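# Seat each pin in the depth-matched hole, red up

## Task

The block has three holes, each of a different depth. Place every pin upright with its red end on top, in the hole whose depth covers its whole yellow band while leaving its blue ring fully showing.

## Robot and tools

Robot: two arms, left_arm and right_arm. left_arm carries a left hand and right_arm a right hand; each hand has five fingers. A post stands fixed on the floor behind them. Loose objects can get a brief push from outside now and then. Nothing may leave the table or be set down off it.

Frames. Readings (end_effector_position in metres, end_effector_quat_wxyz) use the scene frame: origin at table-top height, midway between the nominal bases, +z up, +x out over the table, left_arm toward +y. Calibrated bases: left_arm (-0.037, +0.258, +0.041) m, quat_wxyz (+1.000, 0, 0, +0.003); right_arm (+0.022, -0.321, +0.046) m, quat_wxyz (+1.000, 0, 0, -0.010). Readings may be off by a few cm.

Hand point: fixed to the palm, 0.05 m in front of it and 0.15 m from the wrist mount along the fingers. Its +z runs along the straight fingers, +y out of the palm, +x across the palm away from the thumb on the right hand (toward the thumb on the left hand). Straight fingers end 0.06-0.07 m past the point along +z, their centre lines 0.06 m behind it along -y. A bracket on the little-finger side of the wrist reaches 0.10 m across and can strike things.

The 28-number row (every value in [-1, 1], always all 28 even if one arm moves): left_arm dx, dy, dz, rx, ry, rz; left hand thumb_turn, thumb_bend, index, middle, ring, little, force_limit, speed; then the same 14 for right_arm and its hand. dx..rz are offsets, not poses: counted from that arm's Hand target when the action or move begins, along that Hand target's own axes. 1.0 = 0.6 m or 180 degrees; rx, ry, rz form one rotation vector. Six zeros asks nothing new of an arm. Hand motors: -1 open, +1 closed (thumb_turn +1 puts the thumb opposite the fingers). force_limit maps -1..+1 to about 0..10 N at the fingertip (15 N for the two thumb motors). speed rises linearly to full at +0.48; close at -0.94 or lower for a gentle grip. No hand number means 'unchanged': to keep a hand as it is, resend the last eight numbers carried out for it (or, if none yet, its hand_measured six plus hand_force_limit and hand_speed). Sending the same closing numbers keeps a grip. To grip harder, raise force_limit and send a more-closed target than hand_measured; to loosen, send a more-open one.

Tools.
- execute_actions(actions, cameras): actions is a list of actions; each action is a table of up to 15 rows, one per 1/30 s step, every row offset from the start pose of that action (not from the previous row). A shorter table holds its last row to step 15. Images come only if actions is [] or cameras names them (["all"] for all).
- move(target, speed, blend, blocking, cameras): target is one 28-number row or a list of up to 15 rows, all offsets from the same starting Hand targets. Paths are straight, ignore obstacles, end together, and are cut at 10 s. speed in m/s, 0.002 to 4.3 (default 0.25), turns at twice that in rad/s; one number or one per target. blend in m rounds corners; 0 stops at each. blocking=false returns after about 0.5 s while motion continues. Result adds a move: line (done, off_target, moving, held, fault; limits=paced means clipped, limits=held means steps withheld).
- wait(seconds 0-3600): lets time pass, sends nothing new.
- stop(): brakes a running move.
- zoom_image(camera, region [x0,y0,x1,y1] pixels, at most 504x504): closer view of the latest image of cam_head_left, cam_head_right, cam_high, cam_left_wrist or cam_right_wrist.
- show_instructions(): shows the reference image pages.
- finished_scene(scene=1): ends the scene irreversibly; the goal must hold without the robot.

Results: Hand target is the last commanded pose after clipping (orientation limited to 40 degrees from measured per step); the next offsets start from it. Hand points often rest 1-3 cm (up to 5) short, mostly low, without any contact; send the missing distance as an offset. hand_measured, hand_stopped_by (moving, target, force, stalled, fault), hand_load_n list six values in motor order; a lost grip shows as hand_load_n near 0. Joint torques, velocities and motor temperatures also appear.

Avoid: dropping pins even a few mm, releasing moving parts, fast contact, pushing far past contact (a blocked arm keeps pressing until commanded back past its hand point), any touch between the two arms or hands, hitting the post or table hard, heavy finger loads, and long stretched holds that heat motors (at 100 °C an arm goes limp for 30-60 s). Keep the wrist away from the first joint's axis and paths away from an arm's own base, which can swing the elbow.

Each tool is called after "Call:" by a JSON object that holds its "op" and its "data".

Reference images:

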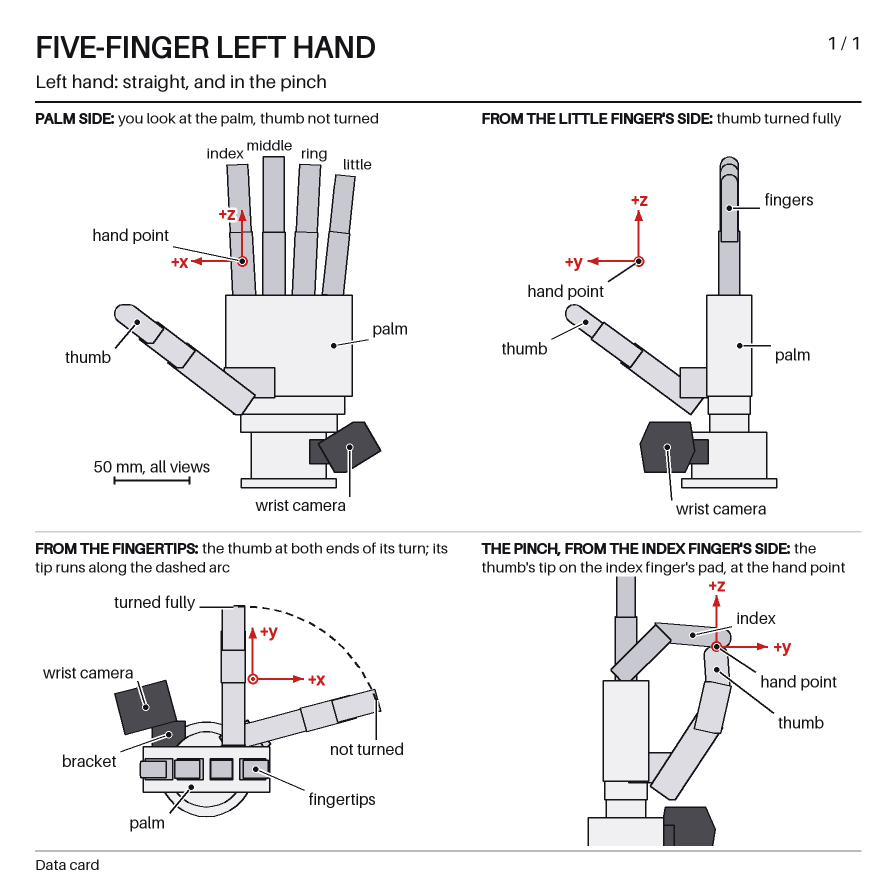

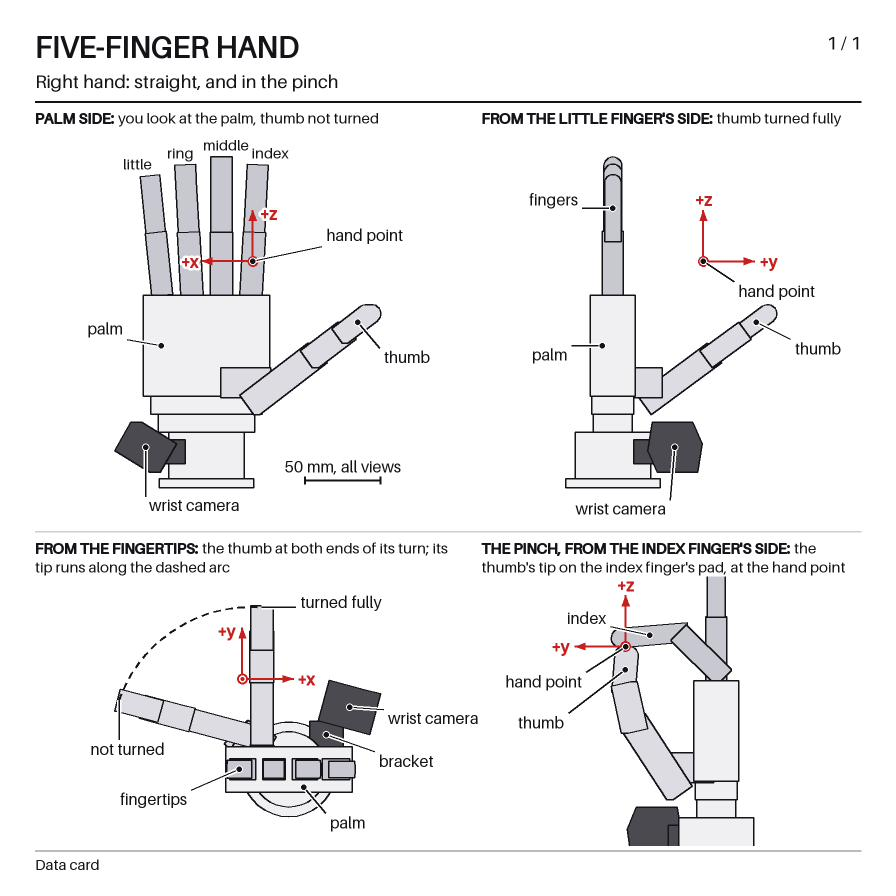

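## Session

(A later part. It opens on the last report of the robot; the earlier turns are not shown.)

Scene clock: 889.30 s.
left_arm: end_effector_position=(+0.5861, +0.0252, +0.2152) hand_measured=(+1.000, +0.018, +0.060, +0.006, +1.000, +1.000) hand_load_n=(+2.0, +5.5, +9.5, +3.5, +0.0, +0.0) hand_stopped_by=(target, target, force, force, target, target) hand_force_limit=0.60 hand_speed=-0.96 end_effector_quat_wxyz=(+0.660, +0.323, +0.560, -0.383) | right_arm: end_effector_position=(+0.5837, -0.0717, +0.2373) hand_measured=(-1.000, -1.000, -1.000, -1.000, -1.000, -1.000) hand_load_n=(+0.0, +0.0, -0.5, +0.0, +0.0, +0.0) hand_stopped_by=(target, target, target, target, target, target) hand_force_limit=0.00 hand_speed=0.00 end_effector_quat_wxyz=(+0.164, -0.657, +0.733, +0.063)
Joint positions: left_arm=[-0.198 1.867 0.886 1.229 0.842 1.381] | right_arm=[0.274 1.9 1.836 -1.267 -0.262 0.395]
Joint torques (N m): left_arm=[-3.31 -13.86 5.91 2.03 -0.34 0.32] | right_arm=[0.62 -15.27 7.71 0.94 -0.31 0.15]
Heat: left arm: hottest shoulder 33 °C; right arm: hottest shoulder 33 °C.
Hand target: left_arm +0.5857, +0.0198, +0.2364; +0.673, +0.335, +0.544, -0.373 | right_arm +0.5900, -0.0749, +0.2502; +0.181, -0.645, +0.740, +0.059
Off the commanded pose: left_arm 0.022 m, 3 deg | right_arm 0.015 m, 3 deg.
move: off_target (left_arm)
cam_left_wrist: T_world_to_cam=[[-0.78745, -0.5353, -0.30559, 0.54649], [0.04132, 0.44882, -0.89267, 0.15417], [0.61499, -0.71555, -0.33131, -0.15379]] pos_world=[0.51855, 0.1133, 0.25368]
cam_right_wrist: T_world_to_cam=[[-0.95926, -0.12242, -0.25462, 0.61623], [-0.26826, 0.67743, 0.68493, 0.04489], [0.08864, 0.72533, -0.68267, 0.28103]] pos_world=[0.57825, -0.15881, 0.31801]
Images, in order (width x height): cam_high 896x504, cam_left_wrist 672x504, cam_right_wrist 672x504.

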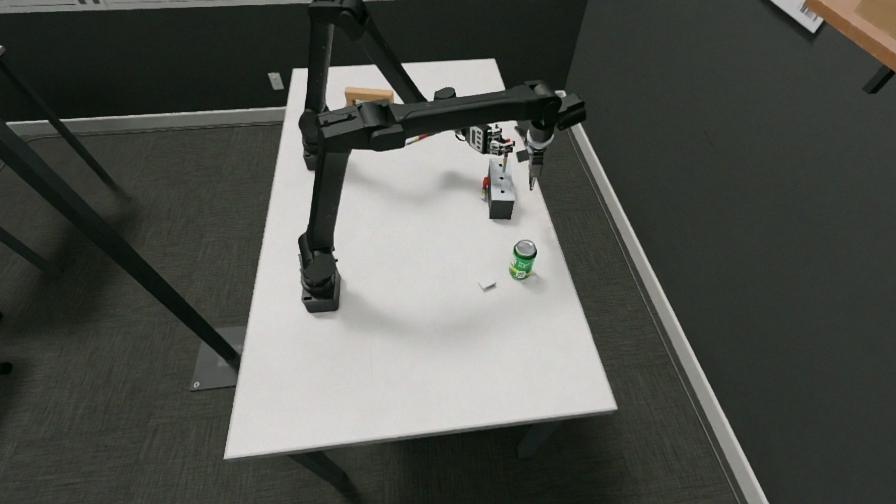

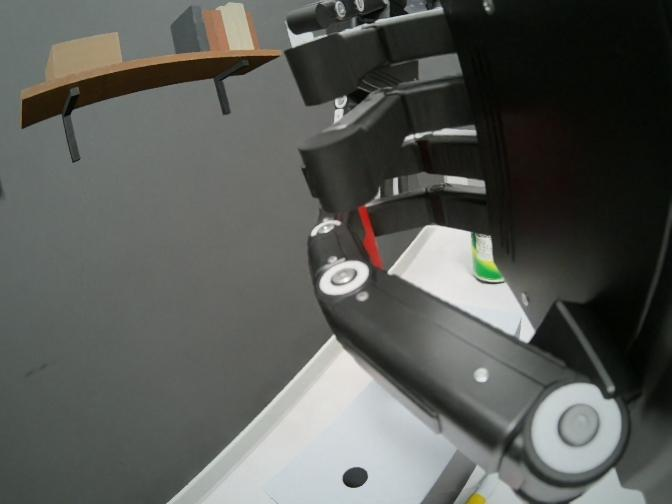

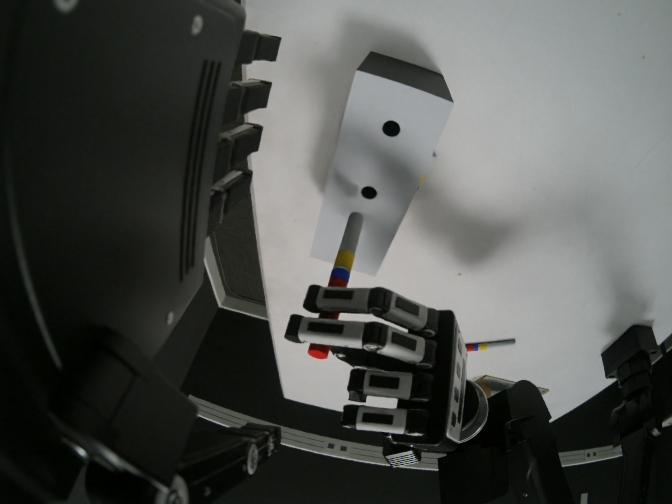

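Call:
{"op": "move", "data": {"target": [0.0021,-0.0227,0.0167,0,0,0,1,0.02,0.25,0.21,1,1,0.6,-0.96,0,0,0,0,0,0,-1,-1,-1,-1,-1,-1,0,0.0], "speed": 0.03, "cameras": ["cam_high","cam_right_wrist"]}}

Call:
{"op": "zoom_image", "data": {"camera": "cam_right_wrist", "region": [290, 170, 430, 350]}}

Call:
{"op": "zoom_image", "data": {"camera": "cam_high", "region": [460, 120, 550, 210]}}

Scene clock: 891.30 s.
left_arm: end_effector_position=(+0.5806, +0.0087, +0.2131) hand_measured=(+1.000, +0.018, +0.060, +0.006, +1.000, +1.000) hand_load_n=(+2.0, +5.5, +9.5, +3.0, +0.0, +0.0) hand_stopped_by=(target, target, force, force, target, target) hand_force_limit=0.60 hand_speed=-0.96 end_effector_quat_wxyz=(+0.659, +0.324, +0.561, -0.383) | right_arm: end_effector_position=(+0.5837, -0.0717, +0.2373) hand_measured=(-1.000, -1.000, -1.000, -1.000, -1.000, -1.000) hand_load_n=(+0.0, +0.0, +0.0, +0.0, -0.5, +0.0) hand_stopped_by=(target, target, target, target, target, target) hand_force_limit=0.00 hand_speed=0.00 end_effector_quat_wxyz=(+0.164, -0.657, +0.733, +0.063)
Joint positions: left_arm=[-0.233 1.865 0.88 1.221 0.81 1.394] | right_arm=[0.274 1.9 1.836 -1.267 -0.262 0.395]
Joint torques (N m): left_arm=[-2.84 -13.92 5.61 2.11 -0.31 0.33] | right_arm=[0.56 -15.33 7.73 0.96 -0.32 0.13]
Heat: left arm: hottest shoulder 33 °C; right arm: hottest shoulder 33 °C.
Hand target: left_arm +0.5789, +0.0043, +0.2364; +0.673, +0.335, +0.544, -0.373 | right_arm +0.5900, -0.0749, +0.2502; +0.181, -0.645, +0.740, +0.059
Off the commanded pose: left_arm 0.024 m, 3 deg | right_arm 0.015 m, 3 deg.
move: off_target (left_arm)
cam_right_wrist: T_world_to_cam=[[-0.95926, -0.12242, -0.25462, 0.61623], [-0.26826, 0.67743, 0.68493, 0.04489], [0.08864, 0.72533, -0.68267, 0.28103]] pos_world=[0.57825, -0.15881, 0.31801]

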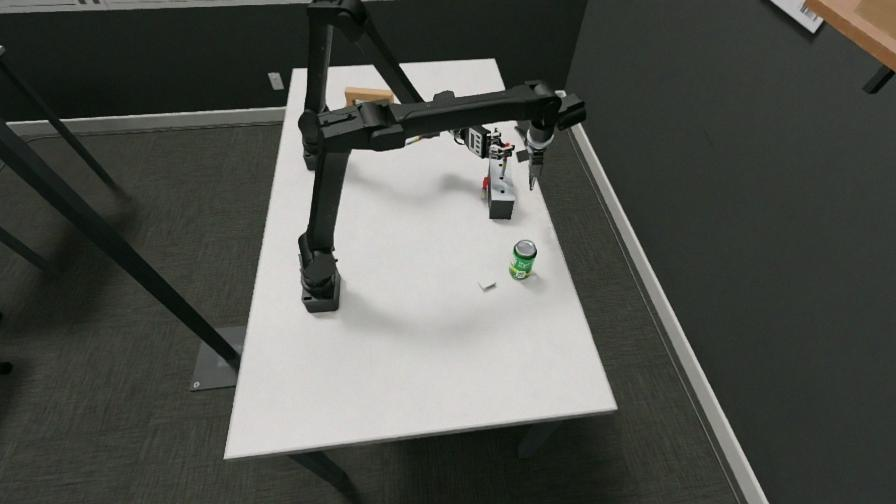

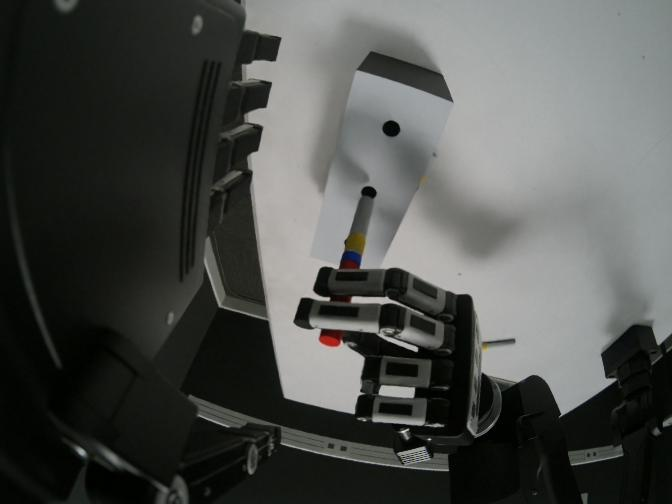

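Scaled by 2.800 from the camera's image (finer frame: 960x720).

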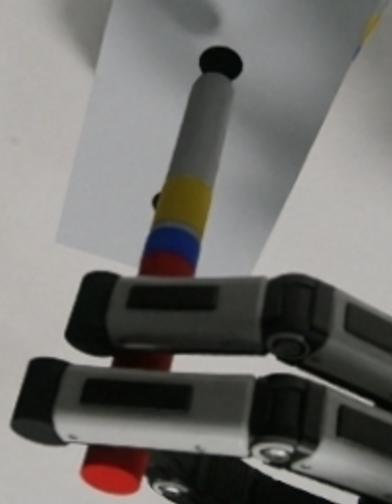

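Scaled by 5.600 from the camera's image (finer frame: 1280x720).

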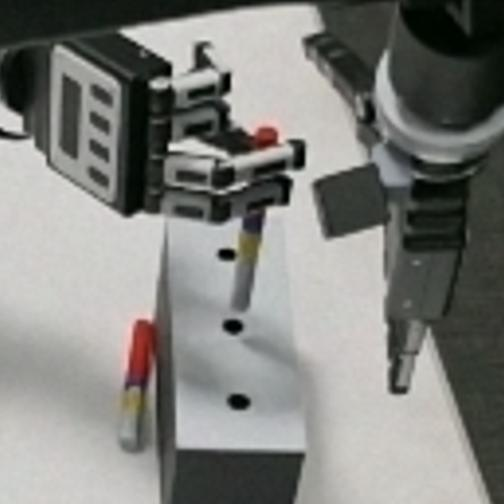

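Call:
{"op": "move", "data": {"target": [0.0164,-0.0008,-0.0031,0,0,0,1,0.02,0.25,0.21,1,1,0.6,-0.96,0,0,0,0,0,0,-1,-1,-1,-1,-1,-1,0,0.0], "speed": 0.02, "cameras": ["cam_high","cam_right_wrist"]}}

Call:
{"op": "zoom_image", "data": {"camera": "cam_right_wrist", "region": [320, 150, 420, 240]}}

Call:
{"op": "zoom_image", "data": {"camera": "cam_high", "region": [480, 140, 530, 210]}}

Scene clock: 894.93 s.
left_arm: end_effector_position=(+0.5831, +0.0146, +0.2133) hand_measured=(+1.000, +0.018, +0.060, +0.006, +1.000, +1.000) hand_load_n=(+2.0, +6.0, +9.5, +3.0, +0.0, -0.5) hand_stopped_by=(target, target, force, force, target, target) hand_force_limit=0.60 hand_speed=-0.96 end_effector_quat_wxyz=(+0.661, +0.321, +0.562, -0.379) | right_arm: end_effector_position=(+0.5837, -0.0717, +0.2373) hand_measured=(-1.000, -1.000, -1.000, -1.000, -1.000, -1.000) hand_load_n=(+0.0, +0.0, +0.0, +0.0, +0.0, +0.0) hand_stopped_by=(target, target, target, target, target, target) hand_force_limit=0.00 hand_speed=0.00 end_effector_quat_wxyz=(+0.164, -0.657, +0.733, +0.063)
Joint positions: left_arm=[-0.224 1.865 0.88 1.221 0.809 1.396] | right_arm=[0.274 1.9 1.836 -1.267 -0.262 0.395]
Joint torques (N m): left_arm=[-3.37 -12.28 5.37 3.18 -0.3 0.33] | right_arm=[0.67 -15.09 7.68 0.91 -0.32 0.14]
Heat: left arm: hottest shoulder 33 °C; right arm: hottest shoulder 33 °C.
Hand target: left_arm +0.5789, +0.0043, +0.2264; +0.673, +0.335, +0.544, -0.373 | right_arm +0.5900, -0.0749, +0.2502; +0.181, -0.645, +0.740, +0.059
Off the commanded pose: left_arm 0.017 m, 3 deg | right_arm 0.015 m, 3 deg.
move: off_target (left_arm)
cam_right_wrist: T_world_to_cam=[[-0.95926, -0.12242, -0.25462, 0.61623], [-0.26826, 0.67743, 0.68493, 0.04489], [0.08864, 0.72533, -0.68267, 0.28103]] pos_world=[0.57825, -0.15881, 0.31801]

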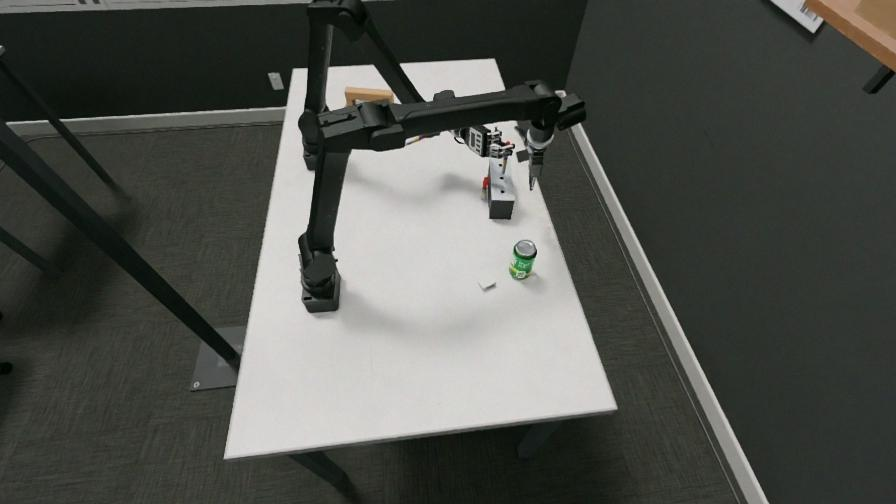

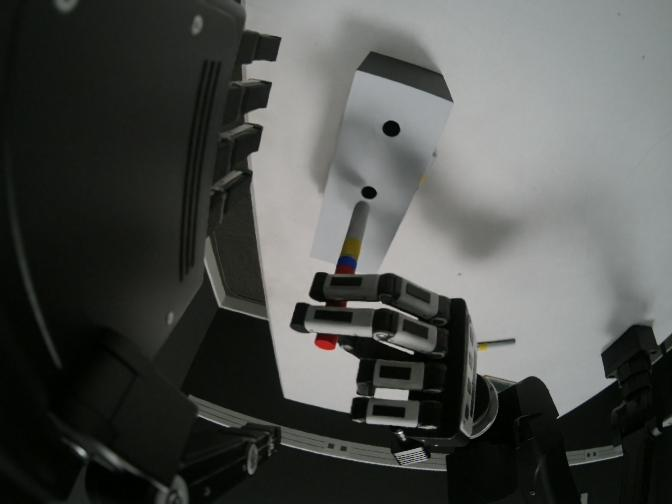

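Scaled by 5.040 from the camera's image (finer frame: 960x720).

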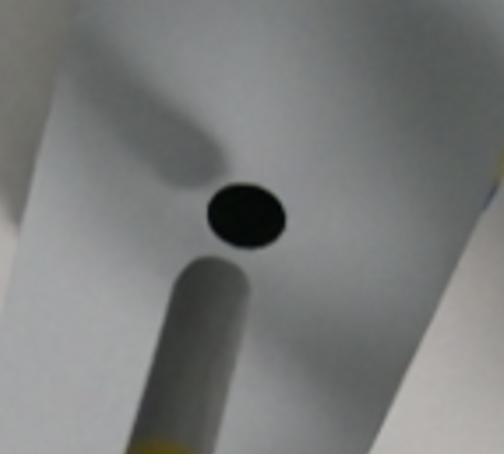

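Scaled by 7.200 from the camera's image (finer frame: 1280x720).

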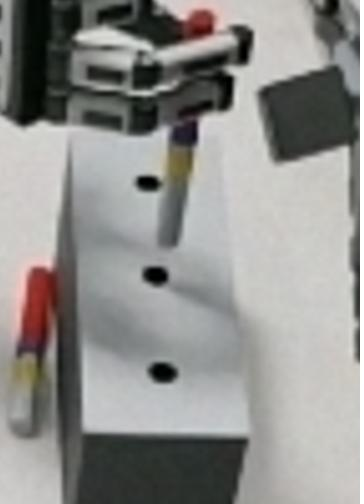

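Call:
{"op": "wait", "data": {"seconds": 0.1, "cameras": ["cam_head_left","cam_head_right"]}}

Scene clock: 896.53 s.
left_arm: end_effector_position=(+0.5831, +0.0146, +0.2133) hand_measured=(+1.000, +0.018, +0.060, +0.006, +1.000, +1.000) hand_load_n=(+2.0, +6.0, +10.0, +3.5, +0.0, +0.0) hand_stopped_by=(target, target, force, force, target, target) hand_force_limit=0.60 hand_speed=-0.96 end_effector_quat_wxyz=(+0.661, +0.321, +0.562, -0.379) | right_arm: end_effector_position=(+0.5837, -0.0717, +0.2373) hand_measured=(-1.000, -1.000, -1.000, -1.000, -1.000, -1.000) hand_load_n=(+0.0, +0.0, +0.0, +0.0, +0.0, +0.5) hand_stopped_by=(target, target, target, target, target, target) hand_force_limit=0.00 hand_speed=0.00 end_effector_quat_wxyz=(+0.164, -0.657, +0.733, +0.063)
Joint positions: left_arm=[-0.224 1.865 0.88 1.221 0.809 1.396] | right_arm=[0.274 1.9 1.836 -1.267 -0.262 0.395]
Joint torques (N m): left_arm=[-3.14 -11.58 5.5 3.22 -0.3 0.31] | right_arm=[0.62 -15.15 7.77 0.95 -0.33 0.14]
Heat: left arm: hottest shoulder 33 °C; right arm: hottest shoulder 33 °C.
Hand target: left_arm +0.5789, +0.0043, +0.2264; +0.673, +0.335, +0.544, -0.373 | right_arm +0.5900, -0.0749, +0.2502; +0.181, -0.645, +0.740, +0.059
Off the commanded pose: left_arm 0.017 m, 3 deg | right_arm 0.015 m, 3 deg.
wait: 0.10 s; at rest from the start

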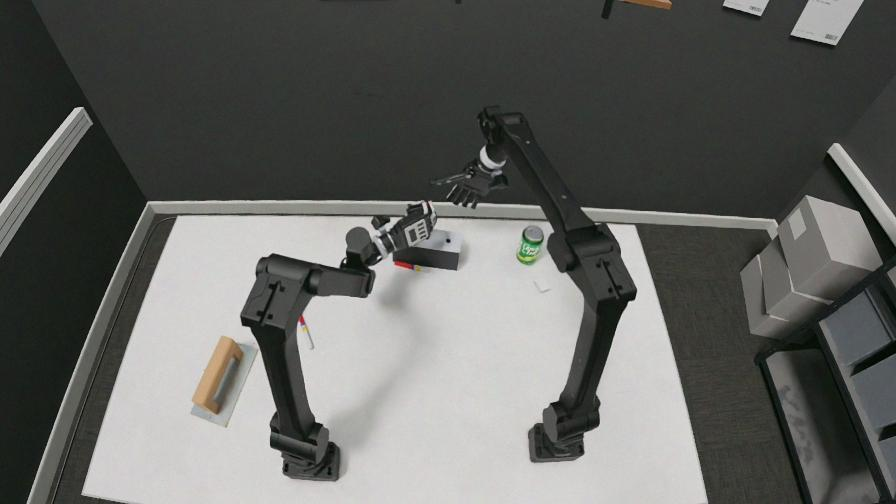

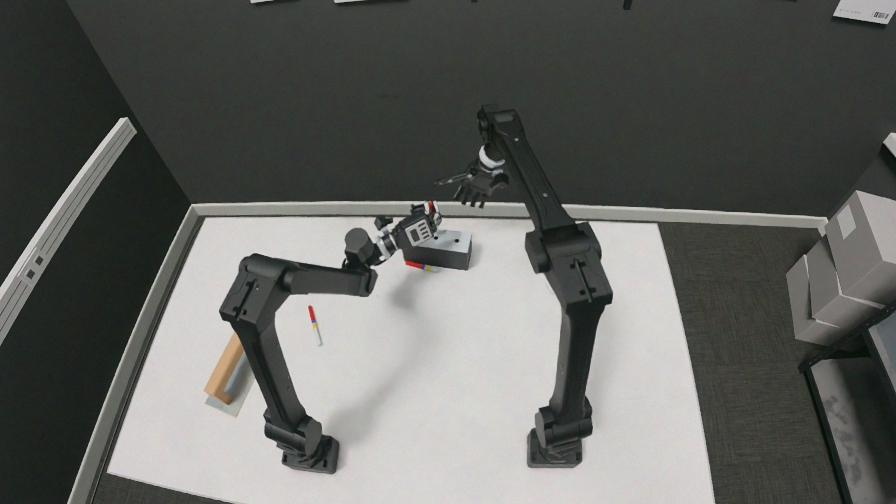

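Call:
{"op": "zoom_image", "data": {"camera": "cam_head_right", "region": [395, 190, 485, 280]}}

Call:
{"op": "zoom_image", "data": {"camera": "cam_head_left", "region": [385, 190, 475, 280]}}

Scaled by 5.600 from the camera's image (finer frame: 1280x720).

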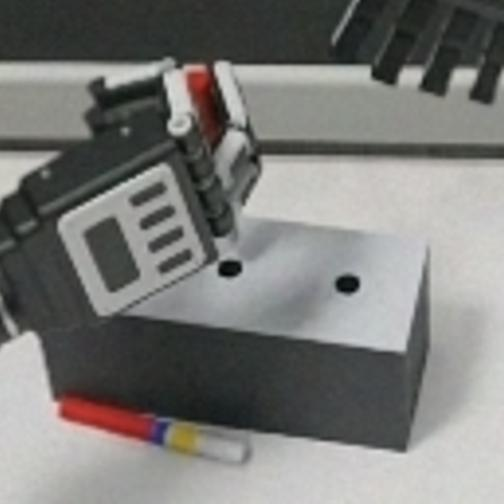

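Scaled by 5.600 from the camera's image (finer frame: 1280x720).

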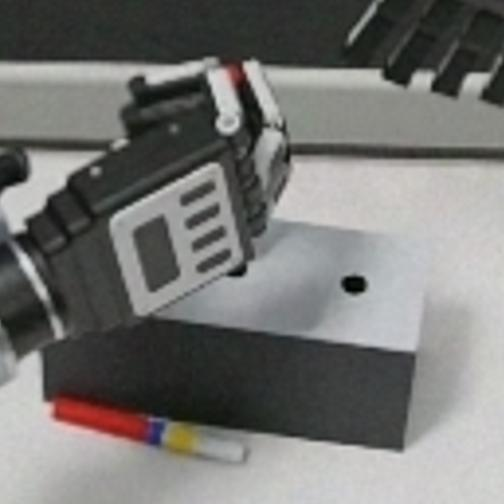

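Call:
{"op": "zoom_image", "data": {"camera": "cam_head_right", "region": [415, 195, 465, 255]}}

Scaled by 8.400 from the camera's image (finer frame: 1280x720).

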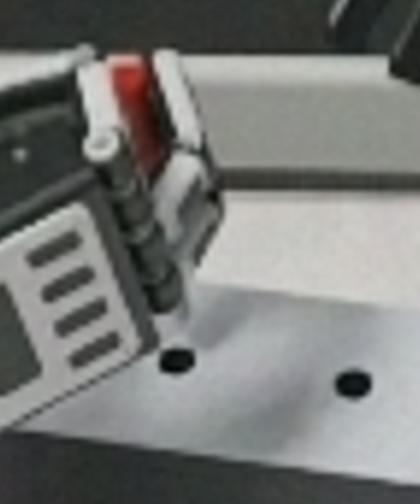

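Call:
{"op": "zoom_image", "data": {"camera": "cam_head_right", "region": [424, 198, 448, 243]}}

Scaled by 11.200 from the camera's image (finer frame: 1280x720).

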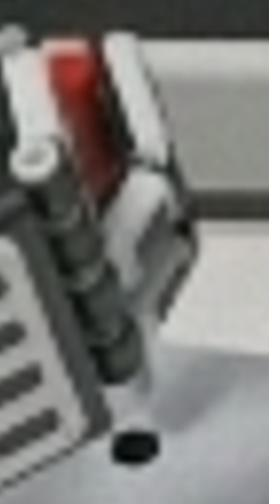

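Call:
{"op": "move", "data": {"target": [0,0,0,0.0027,0.0179,0.0100,1,0.02,0.25,0.21,1,1,0.6,-0.96,0,0,0,0,0,0,-1,-1,-1,-1,-1,-1,0,0.0], "speed": 0.04, "cameras": ["cam_high","cam_right_wrist","cam_head_right"]}}

Call:
{"op": "zoom_image", "data": {"camera": "cam_head_right", "region": [415, 195, 465, 255]}}

Call:
{"op": "zoom_image", "data": {"camera": "cam_right_wrist", "region": [290, 170, 430, 350]}}

Call:
{"op": "zoom_image", "data": {"camera": "cam_high", "region": [480, 120, 530, 195]}}

Scene clock: 901.73 s.
left_arm: end_effector_position=(+0.5839, +0.0149, +0.2064) hand_measured=(+1.000, +0.018, +0.060, +0.006, +1.000, +1.000) hand_load_n=(+2.0, +5.5, +9.5, +3.5, +0.0, +0.0) hand_stopped_by=(target, target, force, force, target, target) hand_force_limit=0.60 hand_speed=-0.96 end_effector_quat_wxyz=(+0.652, +0.341, +0.573, -0.361) | right_arm: end_effector_position=(+0.5837, -0.0717, +0.2373) hand_measured=(-1.000, -1.000, -1.000, -1.000, -1.000, -1.000) hand_load_n=(+0.0, +0.0, +0.0, +0.0, +0.0, +0.0) hand_stopped_by=(target, target, target, target, target, target) hand_force_limit=0.00 hand_speed=0.00 end_effector_quat_wxyz=(+0.164, -0.657, +0.733, +0.063)
Joint positions: left_arm=[-0.224 1.848 0.88 1.131 0.819 1.483] | right_arm=[0.274 1.9 1.836 -1.267 -0.262 0.395]
Joint torques (N m): left_arm=[-3.14 -14.04 5.7 2.09 -0.1 0.34] | right_arm=[0.67 -15.09 7.77 1.01 -0.32 0.13]
Heat: left arm: hottest shoulder 33 °C; right arm: hottest shoulder 33 °C.
Hand target: left_arm +0.5789, +0.0043, +0.2264; +0.662, +0.356, +0.556, -0.355 | right_arm +0.5900, -0.0749, +0.2502; +0.181, -0.645, +0.740, +0.059
Off the commanded pose: left_arm 0.023 m, 3 deg | right_arm 0.015 m, 3 deg.
move: off_target (left_arm)
cam_right_wrist: T_world_to_cam=[[-0.95926, -0.12242, -0.25462, 0.61623], [-0.26826, 0.67743, 0.68493, 0.04489], [0.08864, 0.72533, -0.68267, 0.28103]] pos_world=[0.57825, -0.15881, 0.31801]
Images, in order (width x height): cam_head_right 896x504, cam_high 896x504, cam_right_wrist 672x504.

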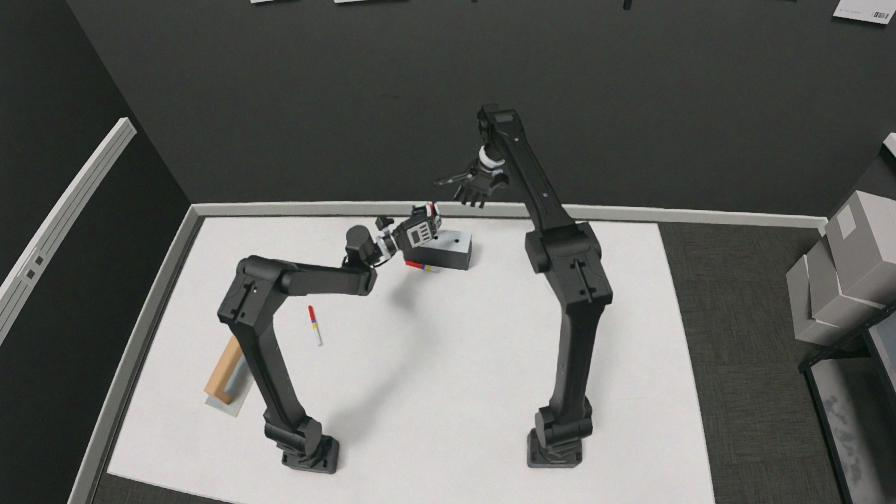

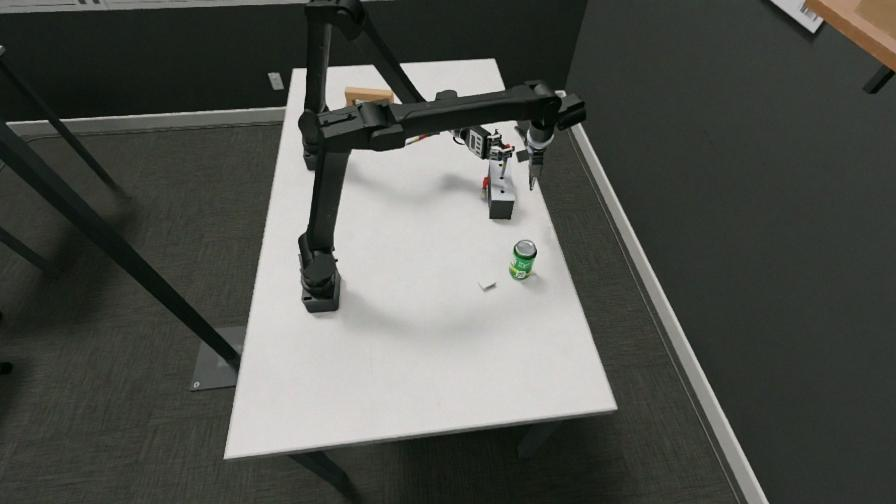

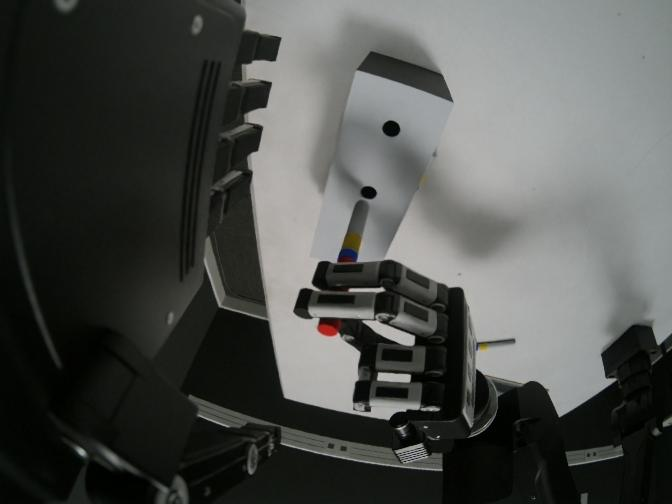

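Scaled by 8.400 from the camera's image (finer frame: 1280x720).

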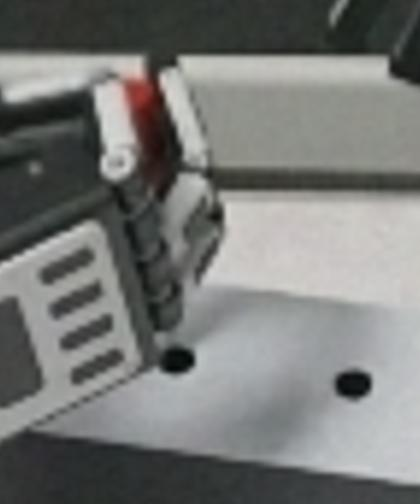

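Scaled by 2.800 from the camera's image (finer frame: 960x720).

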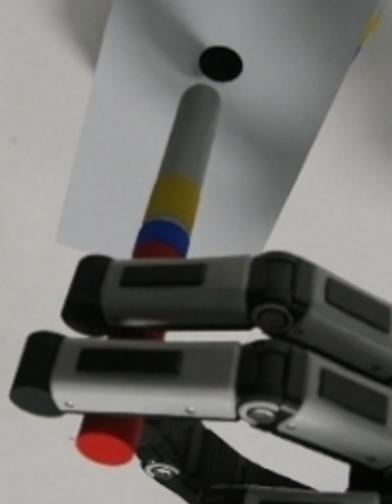

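Scaled by 6.720 from the camera's image (finer frame: 1280x720).

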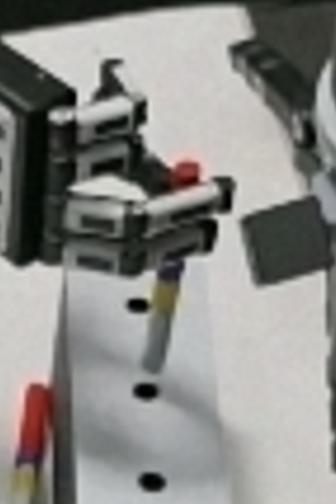

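Call:
{"op": "zoom_image", "data": {"camera": "cam_head_right", "region": [424, 198, 448, 243]}}

Call:
{"op": "zoom_image", "data": {"camera": "cam_right_wrist", "region": [320, 150, 420, 240]}}

Scaled by 11.200 from the camera's image (finer frame: 1280x720).

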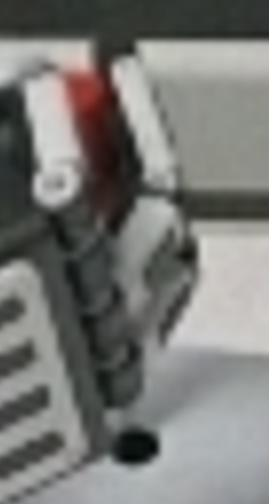

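Scaled by 5.040 from the camera's image (finer frame: 960x720).

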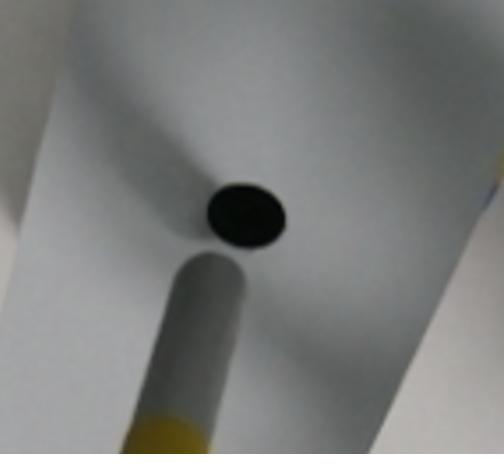

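Call:
{"op": "move", "data": {"target": [-0.0002,-0.0048,0.0011,0,0,0,1,0.02,0.25,0.21,1,1,0.6,-0.96,0,0,0,0,0,0,-1,-1,-1,-1,-1,-1,0,0.0], "speed": 0.02, "cameras": ["cam_right_wrist"]}}

Scene clock: 904.87 s.
left_arm: end_effector_position=(+0.5808, +0.0136, +0.2038) hand_measured=(+1.000, +0.018, +0.060, +0.006, +1.000, +1.000) hand_load_n=(+2.0, +5.5, +9.5, +3.5, +0.0, +0.0) hand_stopped_by=(target, target, force, force, target, target) hand_force_limit=0.60 hand_speed=-0.96 end_effector_quat_wxyz=(+0.650, +0.342, +0.574, -0.362) | right_arm: end_effector_position=(+0.5837, -0.0717, +0.2373) hand_measured=(-1.000, -1.000, -1.000, -1.000, -1.000, -1.000) hand_load_n=(+0.0, +0.0, +0.0, +0.0, +0.0, +0.0) hand_stopped_by=(target, target, target, target, target, target) hand_force_limit=0.00 hand_speed=0.00 end_effector_quat_wxyz=(+0.164, -0.657, +0.733, +0.063)
Joint positions: left_arm=[-0.227 1.847 0.872 1.131 0.819 1.485] | right_arm=[0.274 1.9 1.836 -1.267 -0.262 0.395]
Joint torques (N m): left_arm=[-3.25 -13.92 5.83 2.18 -0.26 0.32] | right_arm=[0.62 -15.09 7.72 0.96 -0.32 0.16]
Heat: left arm: hottest shoulder 33 °C; right arm: hottest shoulder 33 °C.
Hand target: left_arm +0.5767, +0.0023, +0.2263; +0.662, +0.356, +0.556, -0.355 | right_arm +0.5900, -0.0749, +0.2502; +0.181, -0.645, +0.740, +0.059
Off the commanded pose: left_arm 0.025 m, 3 deg | right_arm 0.015 m, 3 deg.
move: off_target (left_arm)
cam_right_wrist: T_world_to_cam=[[-0.95926, -0.12242, -0.25462, 0.61623], [-0.26826, 0.67743, 0.68493, 0.04489], [0.08864, 0.72533, -0.68267, 0.28103]] pos_world=[0.57825, -0.15881, 0.31801]

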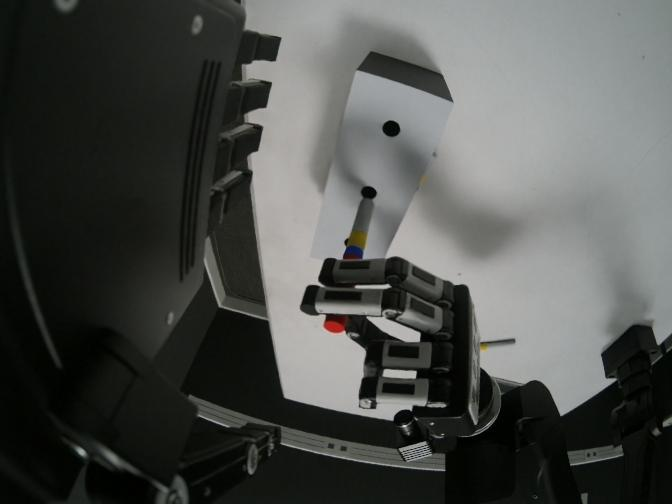

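Call:
{"op": "zoom_image", "data": {"camera": "cam_right_wrist", "region": [320, 150, 420, 240]}}

Scaled by 5.040 from the camera's image (finer frame: 960x720).

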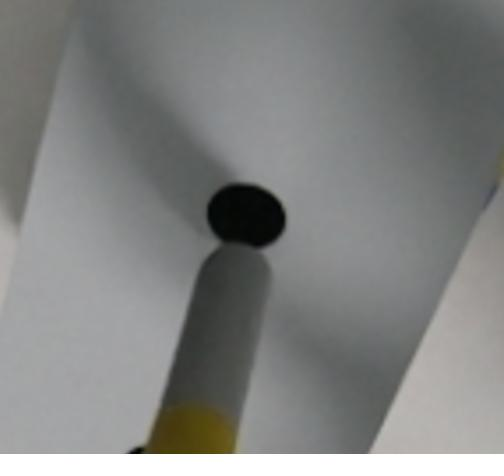

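Call:
{"op": "move", "data": {"target": [0.0003,-0.0021,0.0036,0,0,0,1,0.02,0.25,0.21,1,1,0.6,-0.96,0,0,0,0,0,0,-1,-1,-1,-1,-1,-1,0,0.0], "speed": 0.02, "cameras": ["cam_right_wrist"]}}

Call:
{"op": "zoom_image", "data": {"camera": "cam_right_wrist", "region": [320, 150, 420, 240]}}

Scene clock: 906.50 s.
left_arm: end_effector_position=(+0.5798, +0.0098, +0.2040) hand_measured=(+1.000, +0.018, +0.060, +0.006, +1.000, +1.000) hand_load_n=(+2.0, +6.0, +9.5, +3.5, +0.0, +0.0) hand_stopped_by=(target, target, force, force, target, target) hand_force_limit=0.60 hand_speed=-0.96 end_effector_quat_wxyz=(+0.650, +0.343, +0.574, -0.362) | right_arm: end_effector_position=(+0.5837, -0.0717, +0.2373) hand_measured=(-1.000, -1.000, -1.000, -1.000, -1.000, -1.000) hand_load_n=(+0.0, +0.0, +0.0, +0.0, +0.0, +0.0) hand_stopped_by=(target, target, target, target, target, target) hand_force_limit=0.00 hand_speed=0.00 end_effector_quat_wxyz=(+0.164, -0.657, +0.733, +0.063)
Joint positions: left_arm=[-0.234 1.847 0.872 1.131 0.813 1.487] | right_arm=[0.274 1.9 1.836 -1.267 -0.262 0.395]
Joint torques (N m): left_arm=[-3.08 -13.74 6 1.95 -0.25 0.31] | right_arm=[0.85 -15.33 7.76 0.94 -0.32 0.14]
Heat: left arm: hottest shoulder 33 °C; right arm: hottest shoulder 33 °C.
Hand target: left_arm +0.5766, -0.0002, +0.2263; +0.662, +0.356, +0.556, -0.355 | right_arm +0.5900, -0.0749, +0.2502; +0.181, -0.645, +0.740, +0.059
Off the commanded pose: left_arm 0.025 m, 3 deg | right_arm 0.015 m, 3 deg.
move: off_target (left_arm)
cam_right_wrist: T_world_to_cam=[[-0.95926, -0.12242, -0.25462, 0.61623], [-0.26826, 0.67743, 0.68493, 0.04489], [0.08864, 0.72533, -0.68267, 0.28103]] pos_world=[0.57825, -0.15881, 0.31801]

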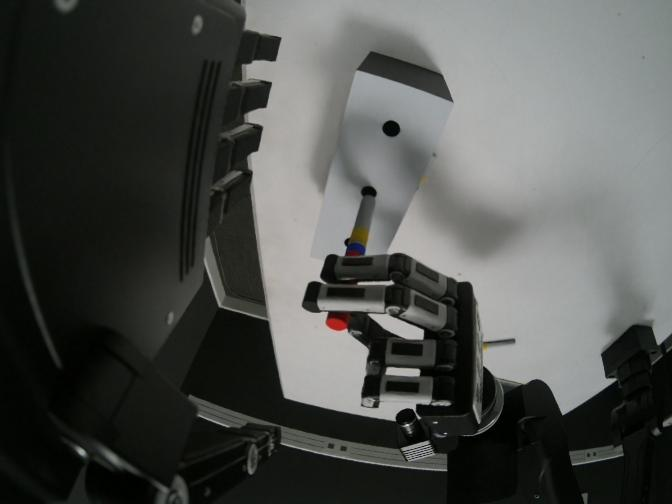

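Scaled by 5.040 from the camera's image (finer frame: 960x720).

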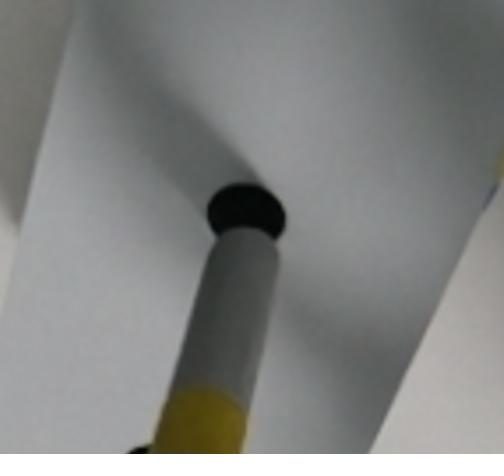

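Call:
{"op": "move", "data": {"target": [0.0101,0.0007,-0.0005,0,0,0,1,0.02,0.25,0.21,1,1,0.6,-0.96,0,0,0,0,0,0,-1,-1,-1,-1,-1,-1,0,0.0], "speed": 0.02, "cameras": ["cam_right_wrist"]}}

Call:
{"op": "zoom_image", "data": {"camera": "cam_right_wrist", "region": [320, 150, 420, 240]}}

Scene clock: 907.97 s.
left_arm: end_effector_position=(+0.5801, +0.0107, +0.2040) hand_measured=(+1.000, +0.018, +0.060, +0.006, +1.000, +1.000) hand_load_n=(+2.0, +5.5, +9.5, +3.0, +0.0, +0.0) hand_stopped_by=(target, target, force, force, target, target) hand_force_limit=0.60 hand_speed=-0.96 end_effector_quat_wxyz=(+0.650, +0.342, +0.574, -0.362) | right_arm: end_effector_position=(+0.5837, -0.0717, +0.2373) hand_measured=(-1.000, -1.000, -1.000, -1.000, -1.000, -1.000) hand_load_n=(+0.0, +0.0, +0.0, +0.0, +0.0, -0.5) hand_stopped_by=(target, target, target, target, target, target) hand_force_limit=0.00 hand_speed=0.00 end_effector_quat_wxyz=(+0.164, -0.657, +0.733, +0.063)
Joint positions: left_arm=[-0.233 1.847 0.872 1.131 0.813 1.487] | right_arm=[0.274 1.9 1.836 -1.267 -0.262 0.395]
Joint torques (N m): left_arm=[-3.19 -12.81 5.96 2.84 -0.25 0.29] | right_arm=[0.62 -15.44 7.69 0.96 -0.33 0.15]
Heat: left arm: hottest shoulder 33 °C; right arm: hottest shoulder 33 °C.
Hand target: left_arm +0.5777, -0.0002, +0.2203; +0.662, +0.356, +0.556, -0.355 | right_arm +0.5900, -0.0749, +0.2502; +0.181, -0.645, +0.740, +0.059
Off the commanded pose: left_arm 0.020 m, 3 deg | right_arm 0.015 m, 3 deg.
move: off_target (left_arm)
cam_right_wrist: T_world_to_cam=[[-0.95926, -0.12242, -0.25462, 0.61623], [-0.26826, 0.67743, 0.68493, 0.04489], [0.08864, 0.72533, -0.68267, 0.28103]] pos_world=[0.57825, -0.15881, 0.31801]

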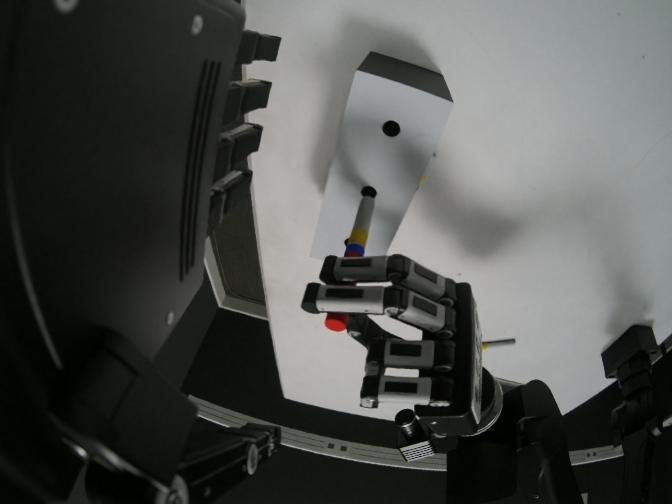

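Scaled by 5.040 from the camera's image (finer frame: 960x720).

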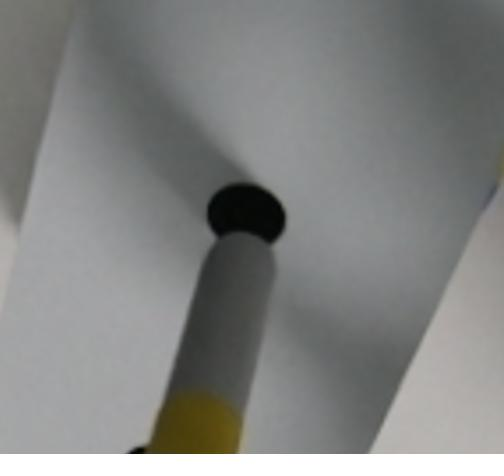

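Call:
{"op": "move", "data": {"target": [0.0085,-0.0009,0.0011,0,0,0,1,0.02,0.25,0.21,1,1,0.6,-0.96,0,0,0,0,0,0,-1,-1,-1,-1,-1,-1,0,0.0], "speed": 0.02, "cameras": ["cam_right_wrist"]}}

Call:
{"op": "zoom_image", "data": {"camera": "cam_right_wrist", "region": [320, 150, 420, 240]}}

Scene clock: 909.43 s.
left_arm: end_effector_position=(+0.5800, +0.0100, +0.2042) hand_measured=(+1.000, +0.018, +0.060, +0.006, +1.000, +1.000) hand_load_n=(+2.0, +5.5, +10.0, +3.0, +0.0, +0.0) hand_stopped_by=(target, target, force, force, target, target) hand_force_limit=0.60 hand_speed=-0.96 end_effector_quat_wxyz=(+0.650, +0.343, +0.574, -0.361) | right_arm: end_effector_position=(+0.5837, -0.0717, +0.2373) hand_measured=(-1.000, -1.000, -1.000, -1.000, -1.000, -1.000) hand_load_n=(+0.0, -0.5, +0.0, +0.0, +0.0, +0.0) hand_stopped_by=(target, target, target, target, target, target) hand_force_limit=0.00 hand_speed=0.00 end_effector_quat_wxyz=(+0.164, -0.657, +0.733, +0.063)
Joint positions: left_arm=[-0.234 1.847 0.872 1.131 0.812 1.488] | right_arm=[0.274 1.9 1.836 -1.267 -0.262 0.395]
Joint torques (N m): left_arm=[-3.6 -11.63 6.05 3.12 -0.24 0.35] | right_arm=[0.73 -15.33 7.73 1.03 -0.32 0.14]
Heat: left arm: hottest shoulder 33 °C; right arm: hottest shoulder 33 °C.
Hand target: left_arm +0.5782, -0.0014, +0.2153; +0.662, +0.356, +0.556, -0.355 | right_arm +0.5900, -0.0749, +0.2502; +0.181, -0.645, +0.740, +0.059
Off the commanded pose: left_arm 0.016 m, 3 deg | right_arm 0.015 m, 3 deg.
move: off_target (left_arm)
cam_right_wrist: T_world_to_cam=[[-0.95926, -0.12242, -0.25462, 0.61623], [-0.26826, 0.67743, 0.68493, 0.04489], [0.08864, 0.72533, -0.68267, 0.28103]] pos_world=[0.57825, -0.15881, 0.31801]

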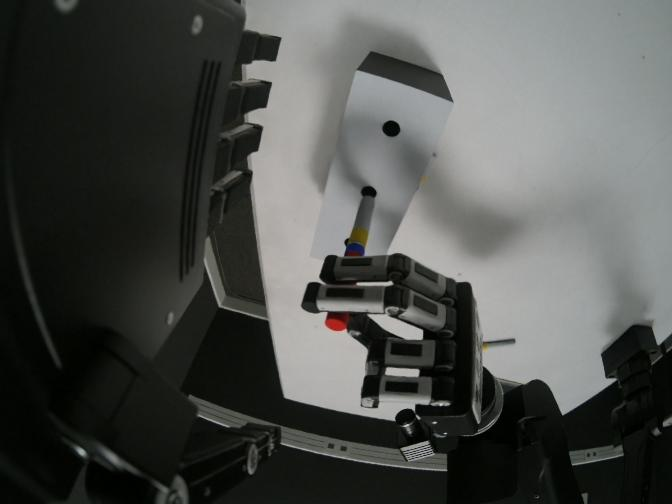

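Scaled by 5.040 from the camera's image (finer frame: 960x720).

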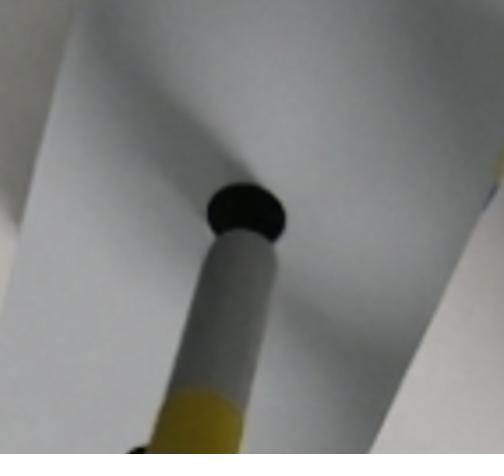

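Call:
{"op": "move", "data": {"target": [0.0083,0.0001,-0.0007,0,0,0,1,0.02,0.25,0.21,1,1,0.6,-0.96,0,0,0,0,0,0,-1,-1,-1,-1,-1,-1,0,0.0], "speed": 0.02, "cameras": ["cam_right_wrist"]}}

Call:
{"op": "zoom_image", "data": {"camera": "cam_right_wrist", "region": [320, 150, 420, 240]}}

Scene clock: 910.67 s.
left_arm: end_effector_position=(+0.5801, +0.0100, +0.2016) hand_measured=(+1.000, +0.018, +0.060, +0.006, +1.000, +1.000) hand_load_n=(+2.0, +5.5, +10.0, +3.5, +0.0, +0.0) hand_stopped_by=(target, target, force, force, target, target) hand_force_limit=0.60 hand_speed=-0.96 end_effector_quat_wxyz=(+0.649, +0.342, +0.575, -0.362) | right_arm: end_effector_position=(+0.5837, -0.0717, +0.2373) hand_measured=(-1.000, -1.000, -1.000, -1.000, -1.000, -1.000) hand_load_n=(+0.0, +0.0, +0.0, +0.0, +0.0, +0.0) hand_stopped_by=(target, target, target, target, target, target) hand_force_limit=0.00 hand_speed=0.00 end_effector_quat_wxyz=(+0.164, -0.657, +0.733, +0.063)
Joint positions: left_arm=[-0.234 1.851 0.872 1.132 0.812 1.488] | right_arm=[0.274 1.9 1.836 -1.267 -0.262 0.395]
Joint torques (N m): left_arm=[-3.14 -11.05 6.09 3.55 -0.25 0.32] | right_arm=[0.91 -15.33 7.8 1.03 -0.32 0.14]
Heat: left arm: hottest shoulder 33 °C; right arm: hottest shoulder 33 °C.
Hand target: left_arm +0.5787, -0.0014, +0.2104; +0.662, +0.356, +0.556, -0.355 | right_arm +0.5900, -0.0749, +0.2502; +0.181, -0.645, +0.740, +0.059
Off the commanded pose: left_arm 0.014 m, 3 deg | right_arm 0.015 m, 3 deg.
move: off_target (left_arm)
cam_right_wrist: T_world_to_cam=[[-0.95926, -0.12242, -0.25462, 0.61623], [-0.26826, 0.67743, 0.68493, 0.04489], [0.08864, 0.72533, -0.68267, 0.28103]] pos_world=[0.57825, -0.15881, 0.31801]

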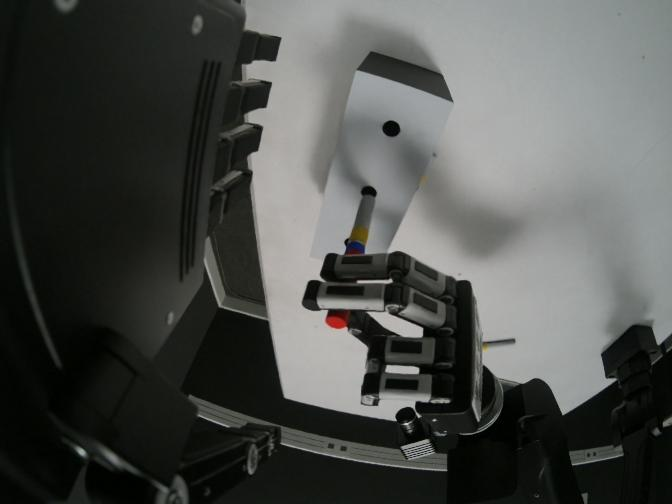

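Scaled by 5.040 from the camera's image (finer frame: 960x720).

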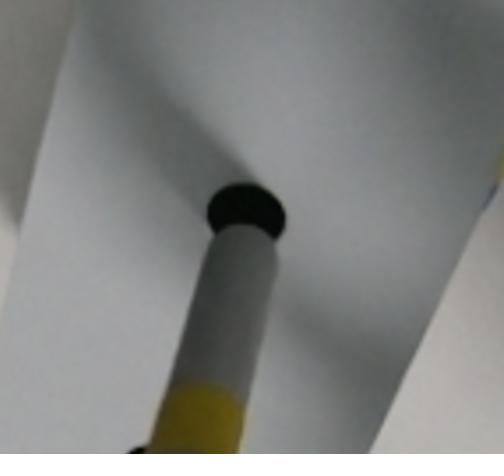

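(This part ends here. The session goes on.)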